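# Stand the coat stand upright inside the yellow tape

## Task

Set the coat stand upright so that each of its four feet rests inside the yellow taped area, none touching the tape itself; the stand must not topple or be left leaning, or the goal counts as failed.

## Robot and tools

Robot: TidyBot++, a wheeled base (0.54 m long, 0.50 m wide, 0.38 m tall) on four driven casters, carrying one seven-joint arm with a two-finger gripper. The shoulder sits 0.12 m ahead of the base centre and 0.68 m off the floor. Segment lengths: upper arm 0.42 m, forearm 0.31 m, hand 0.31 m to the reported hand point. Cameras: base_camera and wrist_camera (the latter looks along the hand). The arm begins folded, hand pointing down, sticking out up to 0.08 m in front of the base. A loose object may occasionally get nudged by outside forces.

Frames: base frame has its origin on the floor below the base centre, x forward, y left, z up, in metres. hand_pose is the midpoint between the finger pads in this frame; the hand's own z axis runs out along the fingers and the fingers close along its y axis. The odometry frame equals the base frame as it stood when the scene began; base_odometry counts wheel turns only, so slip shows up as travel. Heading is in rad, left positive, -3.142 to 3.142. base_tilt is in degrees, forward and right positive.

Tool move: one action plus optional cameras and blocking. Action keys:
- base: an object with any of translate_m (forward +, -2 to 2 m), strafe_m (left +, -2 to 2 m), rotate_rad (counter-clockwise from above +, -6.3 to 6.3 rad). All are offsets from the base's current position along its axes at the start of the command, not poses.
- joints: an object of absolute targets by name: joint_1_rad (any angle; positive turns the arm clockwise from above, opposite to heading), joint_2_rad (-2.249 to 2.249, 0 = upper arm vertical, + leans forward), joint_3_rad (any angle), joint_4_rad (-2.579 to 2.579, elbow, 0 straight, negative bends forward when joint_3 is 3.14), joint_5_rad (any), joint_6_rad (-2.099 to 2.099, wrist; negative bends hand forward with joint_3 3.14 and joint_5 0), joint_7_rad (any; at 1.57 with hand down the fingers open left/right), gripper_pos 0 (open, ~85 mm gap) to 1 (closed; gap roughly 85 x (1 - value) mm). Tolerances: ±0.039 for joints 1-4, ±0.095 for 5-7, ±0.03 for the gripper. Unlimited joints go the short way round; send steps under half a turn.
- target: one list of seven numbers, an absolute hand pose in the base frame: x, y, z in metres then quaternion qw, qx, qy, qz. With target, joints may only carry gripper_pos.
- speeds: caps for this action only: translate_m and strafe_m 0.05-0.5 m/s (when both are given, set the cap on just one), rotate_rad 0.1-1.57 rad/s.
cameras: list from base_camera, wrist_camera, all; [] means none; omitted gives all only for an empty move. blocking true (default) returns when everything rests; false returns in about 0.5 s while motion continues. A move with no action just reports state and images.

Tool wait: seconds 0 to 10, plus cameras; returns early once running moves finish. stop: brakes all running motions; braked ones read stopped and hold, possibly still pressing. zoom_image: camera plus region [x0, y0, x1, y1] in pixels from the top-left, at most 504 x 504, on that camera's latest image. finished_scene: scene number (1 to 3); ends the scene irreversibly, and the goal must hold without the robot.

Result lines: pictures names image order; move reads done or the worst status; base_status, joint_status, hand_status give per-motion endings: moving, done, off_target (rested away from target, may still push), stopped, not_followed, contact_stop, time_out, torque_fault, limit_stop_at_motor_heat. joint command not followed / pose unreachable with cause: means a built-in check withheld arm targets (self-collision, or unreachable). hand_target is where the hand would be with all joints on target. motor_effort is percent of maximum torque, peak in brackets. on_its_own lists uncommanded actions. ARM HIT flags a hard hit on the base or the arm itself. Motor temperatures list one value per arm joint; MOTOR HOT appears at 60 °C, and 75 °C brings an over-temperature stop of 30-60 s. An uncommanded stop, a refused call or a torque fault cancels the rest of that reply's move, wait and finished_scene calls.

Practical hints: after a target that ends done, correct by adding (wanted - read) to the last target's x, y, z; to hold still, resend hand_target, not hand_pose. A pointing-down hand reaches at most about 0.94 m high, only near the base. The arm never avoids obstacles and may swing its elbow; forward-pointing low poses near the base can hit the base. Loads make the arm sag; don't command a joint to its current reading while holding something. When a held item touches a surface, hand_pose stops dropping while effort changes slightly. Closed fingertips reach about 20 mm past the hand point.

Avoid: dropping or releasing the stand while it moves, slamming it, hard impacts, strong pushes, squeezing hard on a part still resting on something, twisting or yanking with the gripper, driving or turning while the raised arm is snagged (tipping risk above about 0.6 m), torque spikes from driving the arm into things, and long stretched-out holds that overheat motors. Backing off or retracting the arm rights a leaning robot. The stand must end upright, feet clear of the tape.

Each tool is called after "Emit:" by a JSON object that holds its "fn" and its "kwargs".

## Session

Emit:
{"fn": "move", "kwargs": {"joints": {"joint_6_rad": 0.5}, "cameras": ["all"]}}

Scene clock: 1.93 s.
Motor temperatures (°C): [32 35 29 31 36 39 32]
move: done
base_odometry: x=+0.000 y=+0.000 heading=+0.000
base_tilt: forward=+0.3 right=+0.4
base_status: not commanded
joint_positions: joint_1_rad=-0.032 joint_2_rad=-0.365 joint_3_rad=+3.166 joint_4_rad=-2.553 joint_5_rad=-0.039 joint_6_rad=+0.470 joint_7_rad=+1.539 gripper_pos=+0.000
joint_status: all done
motor_effort: joint_1_rad=-1(2) joint_2_rad=-7(7) joint_3_rad=+1(1) joint_4_rad=+20(20) joint_5_rad=+0(1) joint_6_rad=+8(9) joint_7_rad=+0(1)
hand_pose: x=+0.5333 y=-0.0018 z=+0.8468 quat_wxyz=(-0.021, +0.757, -0.030, +0.652) (m; base frame)
hand_target: x=+0.5338 y=-0.0021 z=+0.8543 quat_wxyz=(-0.021, +0.748, -0.030, +0.663) (m; base frame)
hand_status: not commanded
pictures: base_camera, wrist_camera
Images, in order (width x height): base_camera 644x364, wrist_camera 644x476.

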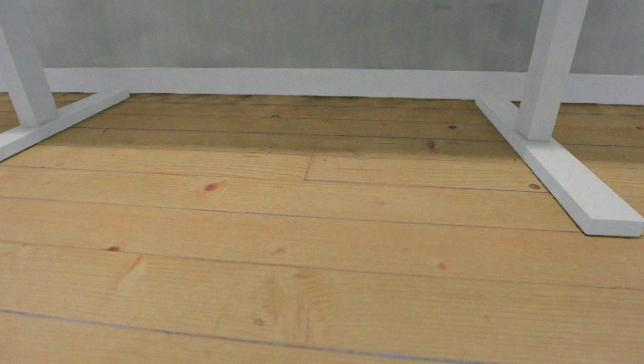

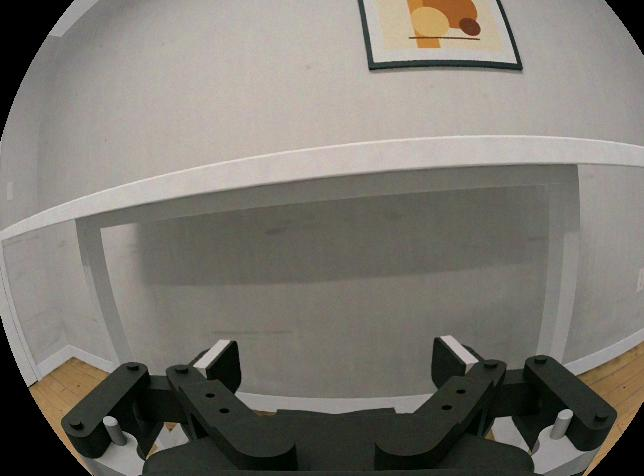

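Emit:
{"fn": "move", "kwargs": {"base": {"rotate_rad": 1.8}, "cameras": ["all"]}}

Emit:
{"fn": "move", "kwargs": {"base": {"rotate_rad": 1.4}, "cameras": ["all"]}}

Scene clock: 21.73 s.
move: done
base_odometry: x=+0.000 y=+0.000 heading=+1.799
base_tilt: forward=+0.4 right=+0.5
base_status: done
joint_positions: joint_1_rad=-0.032 joint_2_rad=-0.365 joint_3_rad=+3.166 joint_4_rad=-2.553 joint_5_rad=-0.039 joint_6_rad=+0.470 joint_7_rad=+1.539 gripper_pos=+0.000
joint_status: not commanded
motor_effort: joint_1_rad=+0(2) joint_2_rad=-7(8) joint_3_rad=+1(2) joint_4_rad=+20(21) joint_5_rad=+0(1) joint_6_rad=+8(9) joint_7_rad=+0(1)
hand_pose: x=+0.5333 y=-0.0018 z=+0.8469 quat_wxyz=(-0.021, +0.757, -0.030, +0.652) (m; base frame)
hand_target: x=+0.5338 y=-0.0021 z=+0.8543 quat_wxyz=(-0.021, +0.748, -0.030, +0.663) (m; base frame)
hand_status: not commanded
pictures: base_camera, wrist_camera
Images, in order (width x height): base_camera 644x364, wrist_camera 644x476.

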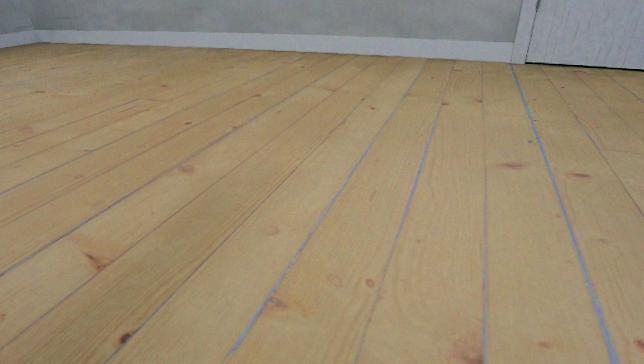

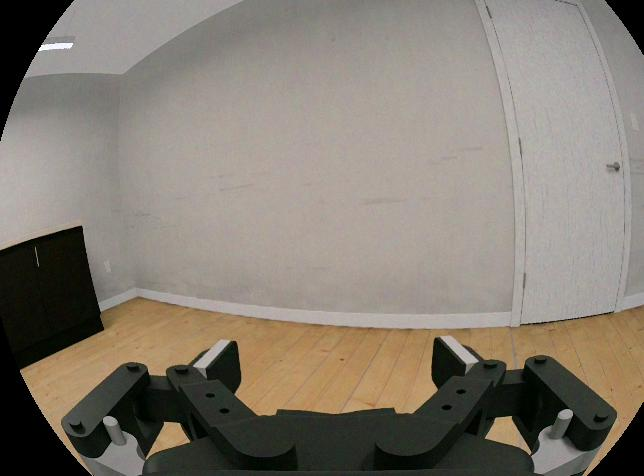

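Scene clock: 23.90 s.
move: done
base_odometry: x=+0.000 y=+0.000 heading=-3.085
base_tilt: forward=+0.3 right=+0.5
base_status: done
joint_positions: joint_1_rad=-0.032 joint_2_rad=-0.365 joint_3_rad=+3.165 joint_4_rad=-2.553 joint_5_rad=-0.039 joint_6_rad=+0.470 joint_7_rad=+1.539 gripper_pos=+0.000
joint_status: not commanded
motor_effort: joint_1_rad=-1(3) joint_2_rad=-7(8) joint_3_rad=+1(2) joint_4_rad=+20(20) joint_5_rad=+0(1) joint_6_rad=+8(9) joint_7_rad=+0(1)
hand_pose: x=+0.5333 y=-0.0015 z=+0.8469 quat_wxyz=(-0.021, +0.757, -0.030, +0.652) (m; base frame)
hand_target: x=+0.5338 y=-0.0021 z=+0.8543 quat_wxyz=(-0.021, +0.748, -0.030, +0.663) (m; base frame)
hand_status: not commanded
pictures: base_camera, wrist_camera
Images, in order (width x height): base_camera 644x364, wrist_camera 644x476.

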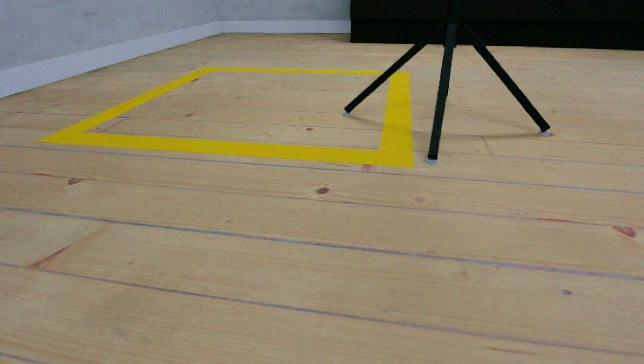

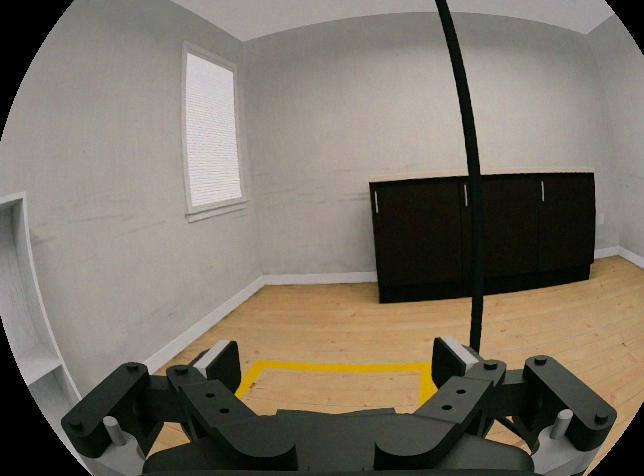

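Emit:
{"fn": "move", "kwargs": {"base": {"translate_m": 0.28, "strafe_m": -0.352}, "speeds": {"translate_m": 0.4}, "joints": {"joint_1_rad": 0.04, "joint_2_rad": 0.08, "joint_3_rad": 3.12, "joint_4_rad": -2.17, "joint_5_rad": -0.06, "joint_6_rad": 0.75, "joint_7_rad": 1.64}, "cameras": ["all"]}}

Emit:
{"fn": "zoom_image", "kwargs": {"camera": "wrist_camera", "region": [200, 200, 460, 460]}}

Scene clock: 57.00 s.
move: done
base_odometry: x=-0.300 y=+0.336 heading=-3.085
base_tilt: forward=+0.3 right=+0.5
base_status: done
joint_positions: joint_1_rad=+0.024 joint_2_rad=+0.074 joint_3_rad=+3.131 joint_4_rad=-2.179 joint_5_rad=-0.039 joint_6_rad=+0.718 joint_7_rad=+1.594 gripper_pos=+0.000
joint_status: all done
motor_effort: joint_1_rad=+0(3) joint_2_rad=-22(25) joint_3_rad=+1(3) joint_4_rad=+19(22) joint_5_rad=+0(2) joint_6_rad=+8(9) joint_7_rad=-1(1)
hand_pose: x=+0.7047 y=-0.0143 z=+0.9146 quat_wxyz=(+0.011, +0.694, -0.016, +0.720) (m; base frame)
hand_target: x=+0.7069 y=-0.0227 z=+0.9255 quat_wxyz=(+0.029, +0.682, -0.013, +0.731) (m; base frame)
hand_status: not commanded
pictures: base_camera, wrist_camera
Images, in order (width x height): base_camera 644x364, wrist_camera 644x476.

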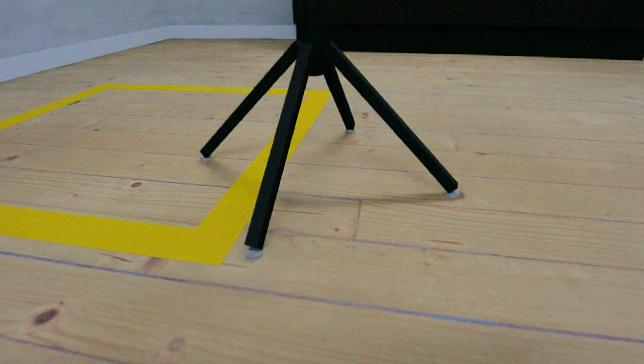

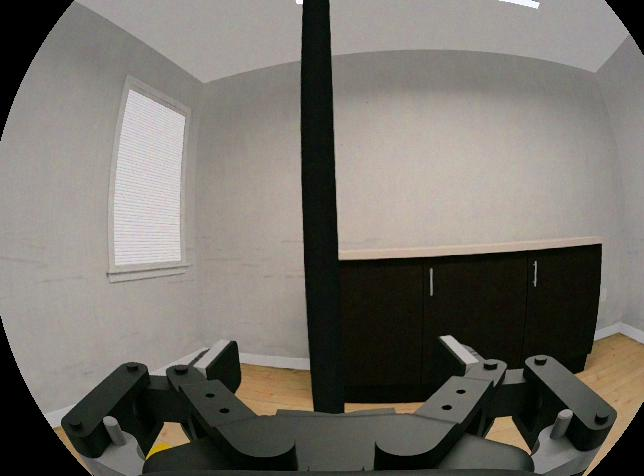

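Scaled by 1.938.

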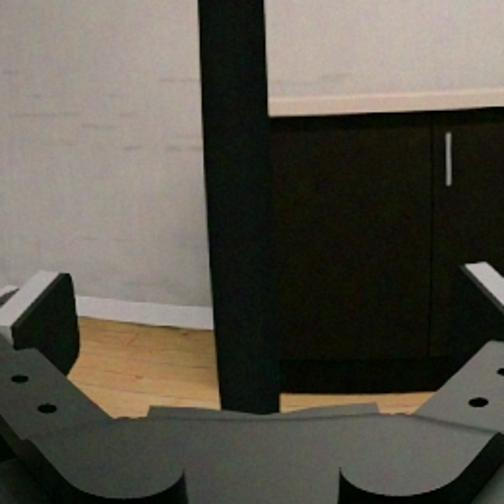

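Emit:
{"fn": "move", "kwargs": {"base": {"translate_m": 0.15, "strafe_m": 0.006}, "speeds": {"translate_m": 0.2}, "joints": {"joint_7_rad": 1.67}, "cameras": ["all"]}}

Emit:
{"fn": "zoom_image", "kwargs": {"camera": "wrist_camera", "region": [200, 200, 460, 460]}}

Scene clock: 71.90 s.
move: done
base_odometry: x=-0.449 y=+0.321 heading=-3.085
base_tilt: forward=+0.3 right=+0.4
base_status: done
joint_positions: joint_1_rad=+0.024 joint_2_rad=+0.076 joint_3_rad=+3.130 joint_4_rad=-2.177 joint_5_rad=-0.039 joint_6_rad=+0.721 joint_7_rad=+1.631 gripper_pos=+0.000
joint_status: all done
motor_effort: joint_1_rad=-1(2) joint_2_rad=-23(24) joint_3_rad=+1(2) joint_4_rad=+19(20) joint_5_rad=+0(1) joint_6_rad=+9(9) joint_7_rad=+0(1)
hand_pose: x=+0.7056 y=-0.0141 z=+0.9150 quat_wxyz=(+0.024, +0.693, -0.003, +0.720) (m; base frame)
hand_target: x=+0.7069 y=-0.0227 z=+0.9255 quat_wxyz=(+0.040, +0.682, -0.003, +0.730) (m; base frame)
hand_status: not commanded
pictures: base_camera, wrist_camera
Images, in order (width x height): base_camera 644x364, wrist_camera 644x476.

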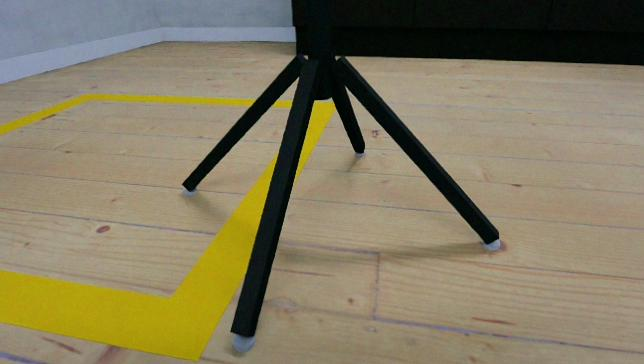

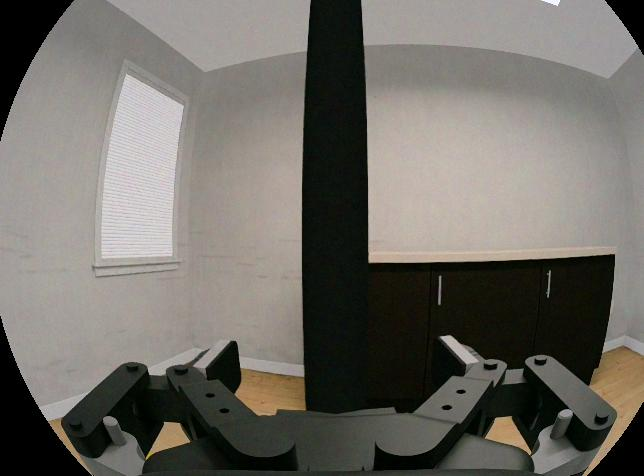

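Scaled by 1.938.

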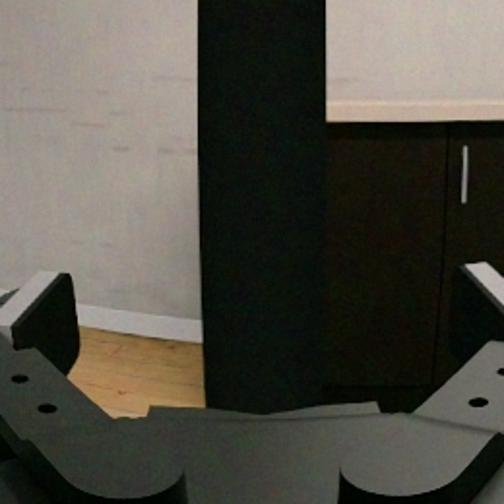

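Emit:
{"fn": "move", "kwargs": {"base": {"translate_m": 0.04}, "speeds": {"translate_m": 0.1}, "joints": {"gripper_pos": 0.4}, "cameras": ["wrist_camera"]}}

Emit:
{"fn": "zoom_image", "kwargs": {"camera": "wrist_camera", "region": [200, 200, 460, 460]}}

Scene clock: 81.33 s.
move: done
base_odometry: x=-0.489 y=+0.319 heading=-3.085
base_tilt: forward=+0.4 right=+0.4
base_status: done
joint_positions: joint_1_rad=+0.024 joint_2_rad=+0.077 joint_3_rad=+3.130 joint_4_rad=-2.177 joint_5_rad=-0.039 joint_6_rad=+0.722 joint_7_rad=+1.631 gripper_pos=+0.400
joint_status: all done
motor_effort: joint_1_rad=+0(3) joint_2_rad=-23(25) joint_3_rad=+0(2) joint_4_rad=+19(20) joint_5_rad=+0(1) joint_6_rad=+8(9) joint_7_rad=+0(1)
hand_pose: x=+0.7059 y=-0.0140 z=+0.9149 quat_wxyz=(+0.024, +0.693, -0.003, +0.720) (m; base frame)
hand_target: x=+0.7069 y=-0.0227 z=+0.9255 quat_wxyz=(+0.040, +0.682, -0.003, +0.730) (m; base frame)
hand_status: not commanded
pictures: wrist_camera
Images, in order (width x height): wrist_camera 644x476.

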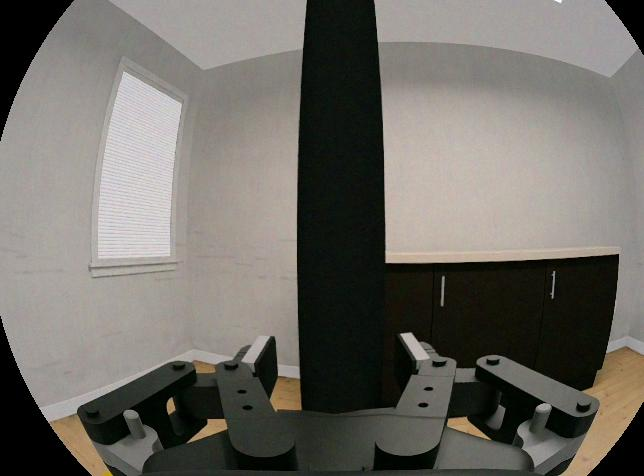

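Scaled by 1.938.

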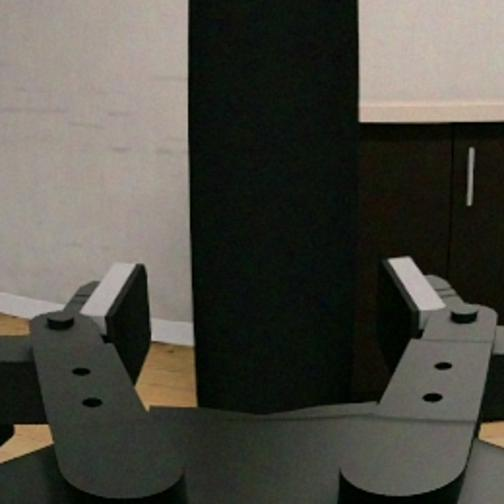

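Emit:
{"fn": "move", "kwargs": {"joints": {"gripper_pos": 1.0}}}

Emit:
{"fn": "move", "kwargs": {"joints": {"joint_2_rad": -0.06, "joint_4_rad": -2.02, "joint_6_rad": 0.70}, "cameras": ["all"]}}

Scene clock: 86.70 s.
move: off_target
base_odometry: x=-0.489 y=+0.319 heading=-3.085
base_tilt: forward=+0.4 right=+0.5
base_status: not commanded
joint_positions: joint_1_rad=+0.028 joint_2_rad=+0.077 joint_3_rad=+3.128 joint_4_rad=-2.177 joint_5_rad=-0.042 joint_6_rad=+0.723 joint_7_rad=+1.631 gripper_pos=+0.671
joint_status: gripper_pos off_target (ended at +0.671, target +1.000)
motor_effort: joint_1_rad=-1(5) joint_2_rad=-21(23) joint_3_rad=+1(4) joint_4_rad=+21(24) joint_5_rad=+1(3) joint_6_rad=+9(9) joint_7_rad=+1(2)
hand_pose: x=+0.7057 y=-0.0160 z=+0.9149 quat_wxyz=(+0.025, +0.693, -0.005, +0.720) (m; base frame)
hand_target: x=+0.7069 y=-0.0227 z=+0.9255 quat_wxyz=(+0.040, +0.682, -0.003, +0.730) (m; base frame)
hand_status: not commanded

Scene clock: 87.77 s.
move: off_target
base_odometry: x=-0.489 y=+0.319 heading=-3.085
base_tilt: forward=+0.4 right=+0.5
base_status: not commanded
joint_positions: joint_1_rad=+0.028 joint_2_rad=+0.073 joint_3_rad=+3.126 joint_4_rad=-2.126 joint_5_rad=-0.042 joint_6_rad=+0.636 joint_7_rad=+1.633 gripper_pos=+0.671
joint_status: joint_2_rad off_target (ended at +0.073, target -0.060); joint_4_rad off_target (ended at -2.126, target -2.020); the others done
motor_effort: joint_1_rad=+0(2) joint_2_rad=-41(41) joint_3_rad=+1(2) joint_4_rad=+38(38) joint_5_rad=+0(2) joint_6_rad=+23(24) joint_7_rad=+0(1)
hand_pose: x=+0.7150 y=-0.0139 z=+0.9192 quat_wxyz=(+0.023, +0.704, -0.003, +0.709) (m; base frame)
hand_target: x=+0.6804 y=-0.0205 z=+1.0774 quat_wxyz=(+0.041, +0.590, -0.005, +0.807) (m; base frame)
hand_status: not commanded
pictures: base_camera, wrist_camera
Images, in order (width x height): base_camera 644x364, wrist_camera 644x476.

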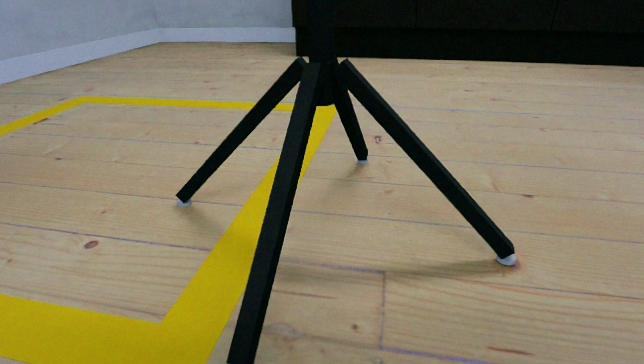

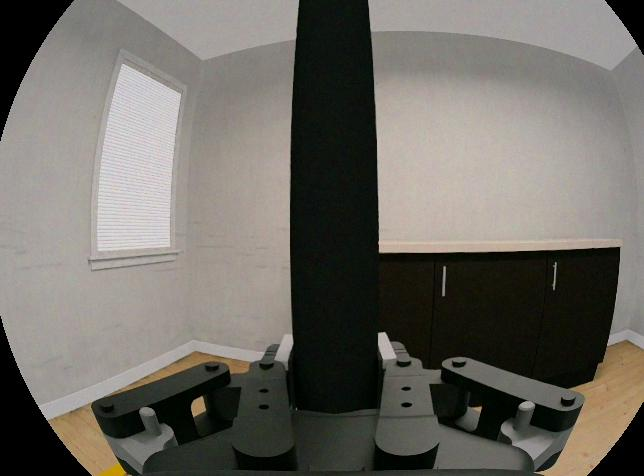

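Emit:
{"fn": "move", "kwargs": {"joints": {"joint_2_rad": -0.15, "joint_4_rad": -1.96, "joint_6_rad": 0.665}}}

Emit:
{"fn": "move", "kwargs": {"joints": {"joint_2_rad": -0.21, "joint_4_rad": -1.905, "joint_6_rad": 0.59}, "cameras": ["all"]}}

Scene clock: 94.63 s.
move: off_target
base_odometry: x=-0.489 y=+0.319 heading=-3.085
base_tilt: forward=+0.4 right=+0.5
base_status: not commanded
joint_positions: joint_1_rad=+0.028 joint_2_rad=+0.050 joint_3_rad=+3.126 joint_4_rad=-2.107 joint_5_rad=-0.042 joint_6_rad=+0.561 joint_7_rad=+1.633 gripper_pos=+0.671
joint_status: joint_2_rad off_target (ended at +0.050, target -0.150); joint_4_rad off_target (ended at -2.107, target -1.960); joint_6_rad off_target (ended at +0.561, target +0.665)
motor_effort: joint_1_rad=+0(2) joint_2_rad=-50(51) joint_3_rad=+1(1) joint_4_rad=+47(47) joint_5_rad=+0(2) joint_6_rad=+30(32) joint_7_rad=+0(1)
hand_pose: x=+0.7126 y=-0.0130 z=+0.9201 quat_wxyz=(+0.021, +0.716, -0.003, +0.698) (m; base frame)
hand_target: x=+0.6445 y=-0.0185 z=+1.1516 quat_wxyz=(+0.041, +0.542, -0.005, +0.839) (m; base frame)
hand_status: not commanded

Scene clock: 95.80 s.
move: off_target
base_odometry: x=-0.489 y=+0.319 heading=-3.085
base_tilt: forward=+0.4 right=+0.4
base_status: not commanded
joint_positions: joint_1_rad=+0.028 joint_2_rad=-0.013 joint_3_rad=+3.126 joint_4_rad=-2.061 joint_5_rad=-0.042 joint_6_rad=+0.467 joint_7_rad=+1.633 gripper_pos=+0.671
joint_status: joint_2_rad off_target (ended at -0.013, target -0.210); joint_4_rad off_target (ended at -2.061, target -1.905); joint_6_rad off_target (ended at +0.467, target +0.590)
motor_effort: joint_1_rad=-1(2) joint_2_rad=-50(55) joint_3_rad=+0(1) joint_4_rad=+50(52) joint_5_rad=+0(1) joint_6_rad=+32(35) joint_7_rad=+0(1)
hand_pose: x=+0.7038 y=-0.0116 z=+0.9547 quat_wxyz=(+0.020, +0.711, -0.002, +0.703) (m; base frame)
hand_target: x=+0.6209 y=-0.0162 z=+1.1939 quat_wxyz=(+0.039, +0.525, -0.004, +0.850) (m; base frame)
hand_status: not commanded
pictures: base_camera, wrist_camera
Images, in order (width x height): base_camera 644x364, wrist_camera 644x476.

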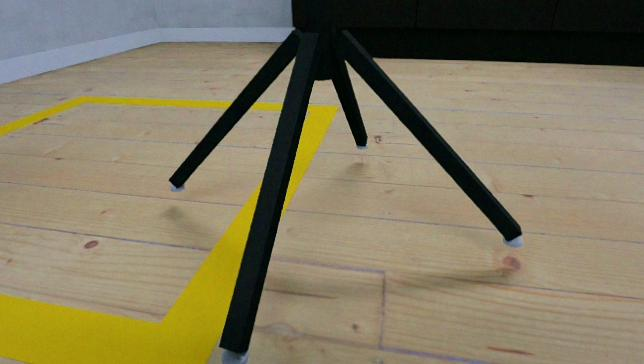

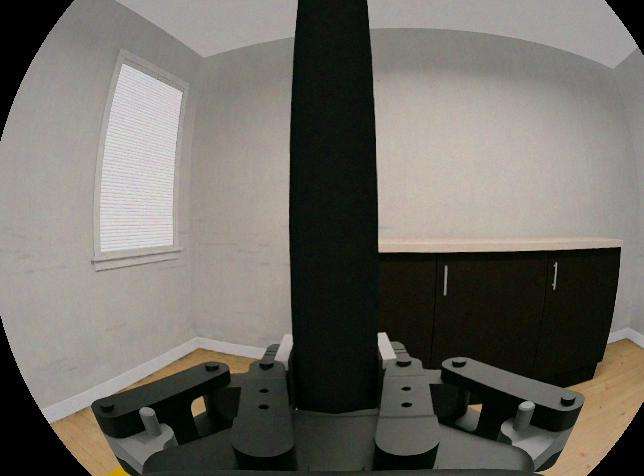

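Emit:
{"fn": "move", "kwargs": {"base": {"translate_m": 0.306, "strafe_m": 0.45}, "speeds": {"translate_m": 0.22}, "cameras": ["all"]}}

Scene clock: 119.67 s.
move: done
base_odometry: x=-0.770 y=-0.148 heading=-3.086
base_tilt: forward=+0.4 right=+0.4
base_status: done
joint_positions: joint_1_rad=+0.037 joint_2_rad=-0.016 joint_3_rad=+3.118 joint_4_rad=-2.058 joint_5_rad=-0.042 joint_6_rad=+0.462 joint_7_rad=+1.639 gripper_pos=+0.671
joint_status: not commanded
motor_effort: joint_1_rad=-1(5) joint_2_rad=-51(52) joint_3_rad=+1(4) joint_4_rad=+51(52) joint_5_rad=+0(2) joint_6_rad=+34(35) joint_7_rad=+1(2)
hand_pose: x=+0.7033 y=-0.0120 z=+0.9567 quat_wxyz=(+0.022, +0.711, +0.000, +0.703) (m; base frame)
hand_target: x=+0.6209 y=-0.0162 z=+1.1939 quat_wxyz=(+0.039, +0.525, -0.004, +0.850) (m; base frame)
hand_status: not commanded
pictures: base_camera, wrist_camera
Images, in order (width x height): base_camera 644x364, wrist_camera 644x476.

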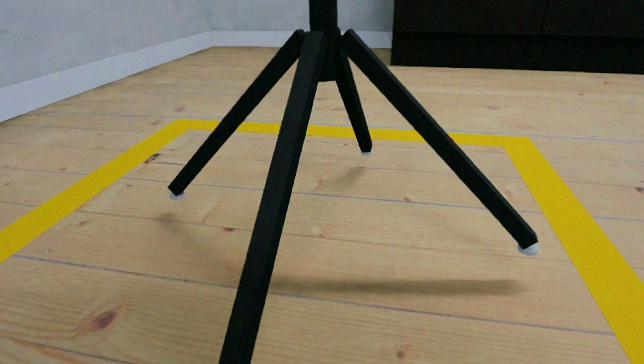

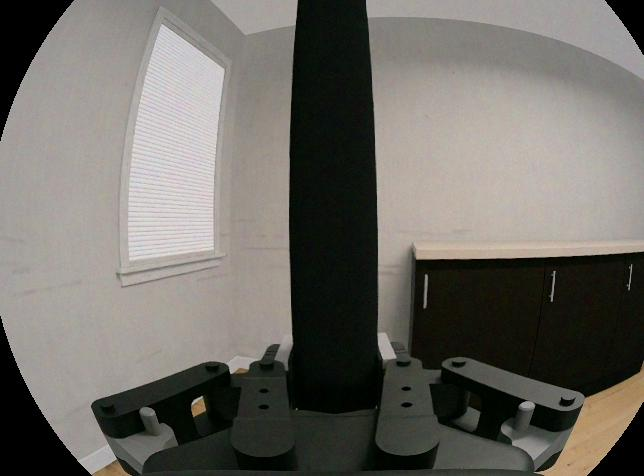

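Emit:
{"fn": "move", "kwargs": {"base": {"strafe_m": 0.02}, "speeds": {"strafe_m": 0.1}, "joints": {"joint_2_rad": -0.183, "joint_4_rad": -1.945, "joint_6_rad": 0.655}}}

Emit:
{"fn": "move", "kwargs": {"joints": {"joint_2_rad": -0.155, "joint_4_rad": -1.98, "joint_6_rad": 0.71}}}

Emit:
{"fn": "move", "kwargs": {"joints": {"joint_2_rad": -0.13, "joint_4_rad": -2.012, "joint_6_rad": 0.76}, "cameras": ["base_camera"]}}

Scene clock: 140.40 s.
move: off_target
base_odometry: x=-0.769 y=-0.168 heading=-3.086
base_tilt: forward=+0.4 right=+0.4
base_status: done
joint_positions: joint_1_rad=+0.037 joint_2_rad=-0.015 joint_3_rad=+3.115 joint_4_rad=-2.084 joint_5_rad=-0.042 joint_6_rad=+0.492 joint_7_rad=+1.639 gripper_pos=+0.671
joint_status: joint_2_rad off_target (ended at -0.015, target -0.183); joint_4_rad off_target (ended at -2.084, target -1.945); joint_6_rad off_target (ended at +0.492, target +0.655)
motor_effort: joint_1_rad=-1(6) joint_2_rad=-50(53) joint_3_rad=+1(4) joint_4_rad=+51(53) joint_5_rad=+0(2) joint_6_rad=+33(36) joint_7_rad=+0(2)
hand_pose: x=+0.6995 y=-0.0108 z=+0.9504 quat_wxyz=(+0.022, +0.709, +0.000, +0.705) (m; base frame)
hand_target: x=+0.6289 y=-0.0177 z=+1.1747 quat_wxyz=(+0.041, +0.526, -0.005, +0.849) (m; base frame)
hand_status: not commanded

Scene clock: 141.17 s.
move: off_target
base_odometry: x=-0.769 y=-0.168 heading=-3.086
base_tilt: forward=+0.4 right=+0.5
base_status: not commanded
joint_positions: joint_1_rad=+0.037 joint_2_rad=-0.003 joint_3_rad=+3.115 joint_4_rad=-2.111 joint_5_rad=-0.042 joint_6_rad=+0.544 joint_7_rad=+1.640 gripper_pos=+0.671
joint_status: joint_2_rad off_target (ended at -0.003, target -0.155); joint_4_rad off_target (ended at -2.111, target -1.980); joint_6_rad off_target (ended at +0.544, target +0.710)
motor_effort: joint_1_rad=-1(2) joint_2_rad=-49(51) joint_3_rad=+1(1) joint_4_rad=+49(51) joint_5_rad=+1(2) joint_6_rad=+33(34) joint_7_rad=+0(1)
hand_pose: x=+0.6988 y=-0.0115 z=+0.9439 quat_wxyz=(+0.023, +0.705, +0.000, +0.709) (m; base frame)
hand_target: x=+0.6372 y=-0.0189 z=+1.1552 quat_wxyz=(+0.042, +0.530, -0.006, +0.847) (m; base frame)
hand_status: not commanded

Scene clock: 142.13 s.
move: off_target
base_odometry: x=-0.769 y=-0.168 heading=-3.086
base_tilt: forward=+0.3 right=+0.4
base_status: not commanded
joint_positions: joint_1_rad=+0.037 joint_2_rad=+0.024 joint_3_rad=+3.115 joint_4_rad=-2.144 joint_5_rad=-0.042 joint_6_rad=+0.591 joint_7_rad=+1.640 gripper_pos=+0.671
joint_status: joint_2_rad off_target (ended at +0.024, target -0.130); joint_4_rad off_target (ended at -2.144, target -2.012); joint_6_rad off_target (ended at +0.591, target +0.760)
motor_effort: joint_1_rad=-1(2) joint_2_rad=-50(52) joint_3_rad=+1(2) joint_4_rad=+49(51) joint_5_rad=+1(2) joint_6_rad=+33(35) joint_7_rad=+0(1)
hand_pose: x=+0.7000 y=-0.0123 z=+0.9237 quat_wxyz=(+0.024, +0.709, +0.000, +0.704) (m; base frame)
hand_target: x=+0.6436 y=-0.0200 z=+1.1374 quat_wxyz=(+0.043, +0.533, -0.006, +0.845) (m; base frame)
hand_status: not commanded
pictures: base_camera
Images, in order (width x height): base_camera 644x364.

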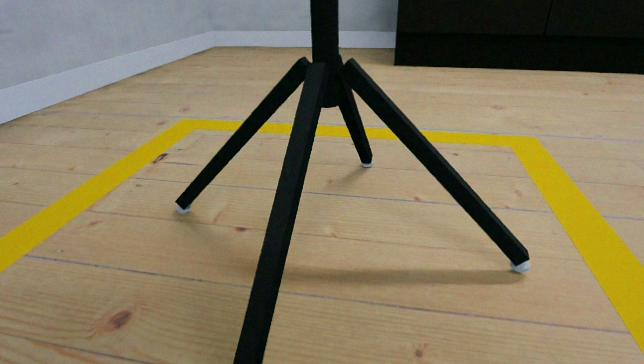

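Emit:
{"fn": "move", "kwargs": {"joints": {"joint_2_rad": -0.118, "joint_4_rad": -2.026, "joint_6_rad": 0.78}}}

Emit:
{"fn": "move", "kwargs": {"joints": {"joint_2_rad": -0.095, "joint_4_rad": -2.048, "joint_6_rad": 0.80}}}

Emit:
{"fn": "move", "kwargs": {"joints": {"joint_2_rad": -0.05, "joint_4_rad": -2.085, "joint_6_rad": 0.775}, "cameras": ["all"]}}

Scene clock: 149.13 s.
move: off_target
base_odometry: x=-0.769 y=-0.168 heading=-3.086
base_tilt: forward=+0.4 right=+0.4
base_status: not commanded
joint_positions: joint_1_rad=+0.037 joint_2_rad=+0.029 joint_3_rad=+3.115 joint_4_rad=-2.151 joint_5_rad=-0.042 joint_6_rad=+0.611 joint_7_rad=+1.640 gripper_pos=+0.671
joint_status: joint_2_rad off_target (ended at +0.029, target -0.118); joint_4_rad off_target (ended at -2.151, target -2.026); joint_6_rad off_target (ended at +0.611, target +0.780)
motor_effort: joint_1_rad=-1(2) joint_2_rad=-50(51) joint_3_rad=+0(1) joint_4_rad=+48(49) joint_5_rad=+0(1) joint_6_rad=+33(34) joint_7_rad=+0(1)
hand_pose: x=+0.6998 y=-0.0126 z=+0.9224 quat_wxyz=(+0.024, +0.707, +0.000, +0.707) (m; base frame)
hand_target: x=+0.6467 y=-0.0204 z=+1.1286 quat_wxyz=(+0.044, +0.535, -0.007, +0.844) (m; base frame)
hand_status: not commanded

Scene clock: 149.73 s.
move: off_target
base_odometry: x=-0.769 y=-0.168 heading=-3.086
base_tilt: forward=+0.4 right=+0.5
base_status: not commanded
joint_positions: joint_1_rad=+0.037 joint_2_rad=+0.037 joint_3_rad=+3.115 joint_4_rad=-2.160 joint_5_rad=-0.042 joint_6_rad=+0.640 joint_7_rad=+1.640 gripper_pos=+0.671
joint_status: joint_2_rad off_target (ended at +0.037, target -0.095); joint_4_rad off_target (ended at -2.160, target -2.048); joint_6_rad off_target (ended at +0.640, target +0.800)
motor_effort: joint_1_rad=-1(2) joint_2_rad=-48(49) joint_3_rad=+0(1) joint_4_rad=+46(48) joint_5_rad=+2(2) joint_6_rad=+31(33) joint_7_rad=+1(1)
hand_pose: x=+0.7000 y=-0.0130 z=+0.9221 quat_wxyz=(+0.025, +0.702, -0.001, +0.711) (m; base frame)
hand_target: x=+0.6546 y=-0.0211 z=+1.1094 quat_wxyz=(+0.044, +0.546, -0.007, +0.837) (m; base frame)
hand_status: not commanded

Scene clock: 150.43 s.
move: off_target
base_odometry: x=-0.769 y=-0.168 heading=-3.086
base_tilt: forward=+0.4 right=+0.5
base_status: not commanded
joint_positions: joint_1_rad=+0.037 joint_2_rad=+0.041 joint_3_rad=+3.118 joint_4_rad=-2.163 joint_5_rad=-0.043 joint_6_rad=+0.649 joint_7_rad=+1.640 gripper_pos=+0.671
joint_status: joint_2_rad off_target (ended at +0.041, target -0.050); joint_4_rad off_target (ended at -2.163, target -2.085); joint_6_rad off_target (ended at +0.649, target +0.775)
motor_effort: joint_1_rad=-3(4) joint_2_rad=-41(48) joint_3_rad=-1(2) joint_4_rad=+40(46) joint_5_rad=+2(3) joint_6_rad=+26(31) joint_7_rad=+1(2)
hand_pose: x=+0.7004 y=-0.0152 z=+0.9208 quat_wxyz=(+0.026, +0.702, -0.002, +0.712) (m; base frame)
hand_target: x=+0.6747 y=-0.0216 z=+1.0562 quat_wxyz=(+0.043, +0.590, -0.005, +0.807) (m; base frame)
hand_status: not commanded
pictures: base_camera, wrist_camera
Images, in order (width x height): base_camera 644x364, wrist_camera 644x476.

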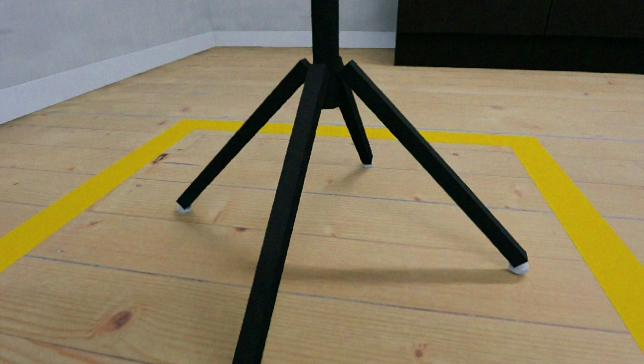

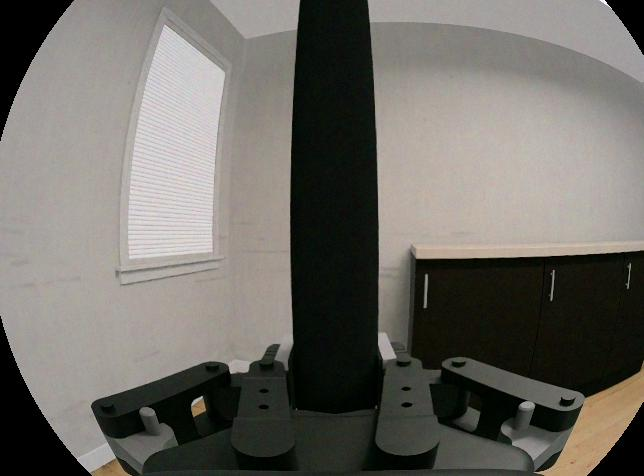

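Emit:
{"fn": "move", "kwargs": {"joints": {"joint_2_rad": 0.0, "joint_4_rad": -2.12, "joint_6_rad": 0.725}}}

Emit:
{"fn": "move", "kwargs": {"joints": {"joint_2_rad": 0.035, "joint_4_rad": -2.153, "joint_6_rad": 0.675}}}

Emit:
{"fn": "move", "kwargs": {"joints": {"joint_2_rad": 0.045, "joint_4_rad": -2.165, "joint_6_rad": 0.655}}}

Emit:
{"fn": "move", "kwargs": {"joints": {"gripper_pos": 0.0}, "cameras": ["all"]}}

Scene clock: 158.17 s.
move: off_target
base_odometry: x=-0.769 y=-0.168 heading=-3.086
base_tilt: forward=+0.4 right=+0.4
base_status: not commanded
joint_positions: joint_1_rad=+0.037 joint_2_rad=+0.043 joint_3_rad=+3.120 joint_4_rad=-2.164 joint_5_rad=-0.043 joint_6_rad=+0.649 joint_7_rad=+1.640 gripper_pos=+0.671
joint_status: joint_2_rad off_target (ended at +0.043, target +0.000); joint_4_rad off_target (ended at -2.164, target -2.120); the others done
motor_effort: joint_1_rad=-2(4) joint_2_rad=-31(39) joint_3_rad=+0(2) joint_4_rad=+32(39) joint_5_rad=+2(3) joint_6_rad=+18(25) joint_7_rad=+2(2)
hand_pose: x=+0.7007 y=-0.0164 z=+0.9194 quat_wxyz=(+0.027, +0.703, -0.003, +0.711) (m; base frame)
hand_target: x=+0.6929 y=-0.0216 z=+0.9926 quat_wxyz=(+0.041, +0.643, -0.004, +0.765) (m; base frame)
hand_status: not commanded

Scene clock: 158.83 s.
move: done
base_odometry: x=-0.769 y=-0.168 heading=-3.086
base_tilt: forward=+0.3 right=+0.4
base_status: not commanded
joint_positions: joint_1_rad=+0.037 joint_2_rad=+0.043 joint_3_rad=+3.121 joint_4_rad=-2.165 joint_5_rad=-0.043 joint_6_rad=+0.649 joint_7_rad=+1.640 gripper_pos=+0.671
joint_status: all done
motor_effort: joint_1_rad=-4(4) joint_2_rad=-24(31) joint_3_rad=-1(1) joint_4_rad=+26(32) joint_5_rad=+3(3) joint_6_rad=+12(19) joint_7_rad=+2(2)
hand_pose: x=+0.7006 y=-0.0165 z=+0.9186 quat_wxyz=(+0.027, +0.703, -0.003, +0.710) (m; base frame)
hand_target: x=+0.7001 y=-0.0212 z=+0.9381 quat_wxyz=(+0.038, +0.687, -0.002, +0.726) (m; base frame)
hand_status: not commanded

Scene clock: 159.33 s.
move: done
base_odometry: x=-0.769 y=-0.168 heading=-3.086
base_tilt: forward=+0.3 right=+0.4
base_status: not commanded
joint_positions: joint_1_rad=+0.037 joint_2_rad=+0.043 joint_3_rad=+3.121 joint_4_rad=-2.165 joint_5_rad=-0.043 joint_6_rad=+0.649 joint_7_rad=+1.640 gripper_pos=+0.671
joint_status: all done
motor_effort: joint_1_rad=-4(4) joint_2_rad=-20(24) joint_3_rad=-1(2) joint_4_rad=+22(26) joint_5_rad=+3(4) joint_6_rad=+9(13) joint_7_rad=+2(2)
hand_pose: x=+0.7005 y=-0.0165 z=+0.9182 quat_wxyz=(+0.027, +0.703, -0.003, +0.710) (m; base frame)
hand_target: x=+0.7007 y=-0.0210 z=+0.9193 quat_wxyz=(+0.037, +0.702, -0.002, +0.711) (m; base frame)
hand_status: not commanded

Scene clock: 160.43 s.
move: done
base_odometry: x=-0.769 y=-0.168 heading=-3.086
base_tilt: forward=+0.3 right=+0.5
base_status: not commanded
joint_positions: joint_1_rad=+0.038 joint_2_rad=+0.043 joint_3_rad=+3.121 joint_4_rad=-2.164 joint_5_rad=-0.043 joint_6_rad=+0.649 joint_7_rad=+1.641 gripper_pos=+0.000
joint_status: all done
motor_effort: joint_1_rad=+0(4) joint_2_rad=-21(23) joint_3_rad=+0(2) joint_4_rad=+20(22) joint_5_rad=+0(3) joint_6_rad=+9(10) joint_7_rad=+0(3)
hand_pose: x=+0.7007 y=-0.0167 z=+0.9188 quat_wxyz=(+0.028, +0.703, -0.003, +0.711) (m; base frame)
hand_target: x=+0.7007 y=-0.0210 z=+0.9193 quat_wxyz=(+0.037, +0.702, -0.002, +0.711) (m; base frame)
hand_status: not commanded
pictures: base_camera, wrist_camera
Images, in order (width x height): base_camera 644x364, wrist_camera 644x476.

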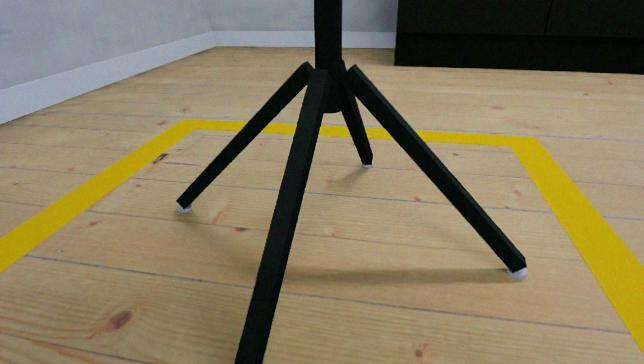

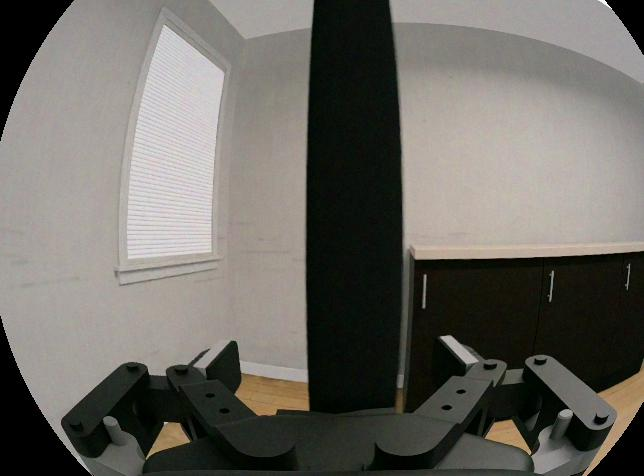

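Emit:
{"fn": "move", "kwargs": {"base": {"translate_m": -0.4}, "speeds": {"translate_m": 0.25}, "cameras": ["all"]}}

Emit:
{"fn": "zoom_image", "kwargs": {"camera": "base_camera", "region": [60, 40, 560, 364]}}

Scene clock: 173.47 s.
move: done
base_odometry: x=-0.369 y=-0.146 heading=-3.086
base_tilt: forward=+0.3 right=+0.5
base_status: done
joint_positions: joint_1_rad=+0.038 joint_2_rad=+0.044 joint_3_rad=+3.121 joint_4_rad=-2.164 joint_5_rad=-0.043 joint_6_rad=+0.649 joint_7_rad=+1.641 gripper_pos=+0.000
joint_status: not commanded
motor_effort: joint_1_rad=-1(2) joint_2_rad=-21(24) joint_3_rad=+0(1) joint_4_rad=+20(20) joint_5_rad=+0(1) joint_6_rad=+8(9) joint_7_rad=+0(1)
hand_pose: x=+0.7009 y=-0.0167 z=+0.9183 quat_wxyz=(+0.028, +0.703, -0.003, +0.710) (m; base frame)
hand_target: x=+0.7007 y=-0.0210 z=+0.9193 quat_wxyz=(+0.037, +0.702, -0.002, +0.711) (m; base frame)
hand_status: not commanded
pictures: base_camera, wrist_camera
Images, in order (width x height): base_camera 644x364, wrist_camera 644x476.

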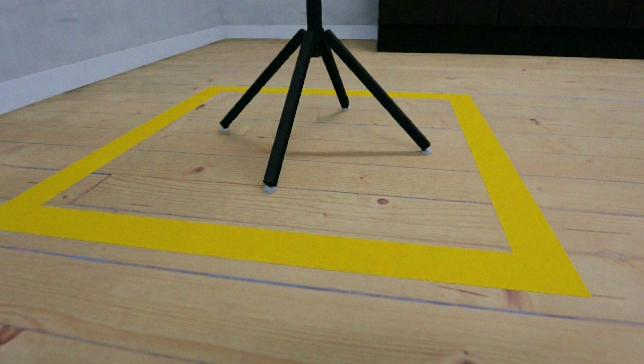

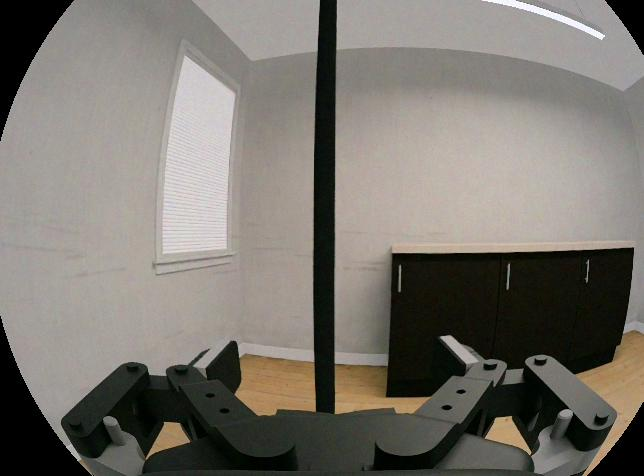

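Scaled by 1.008.

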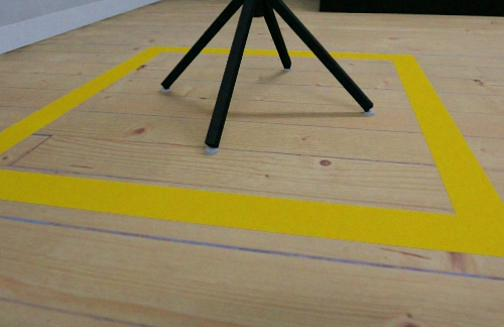

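Emit:
{"fn": "finished_scene", "kwargs": {"scene": 2}}

The scene is finished: the task was done.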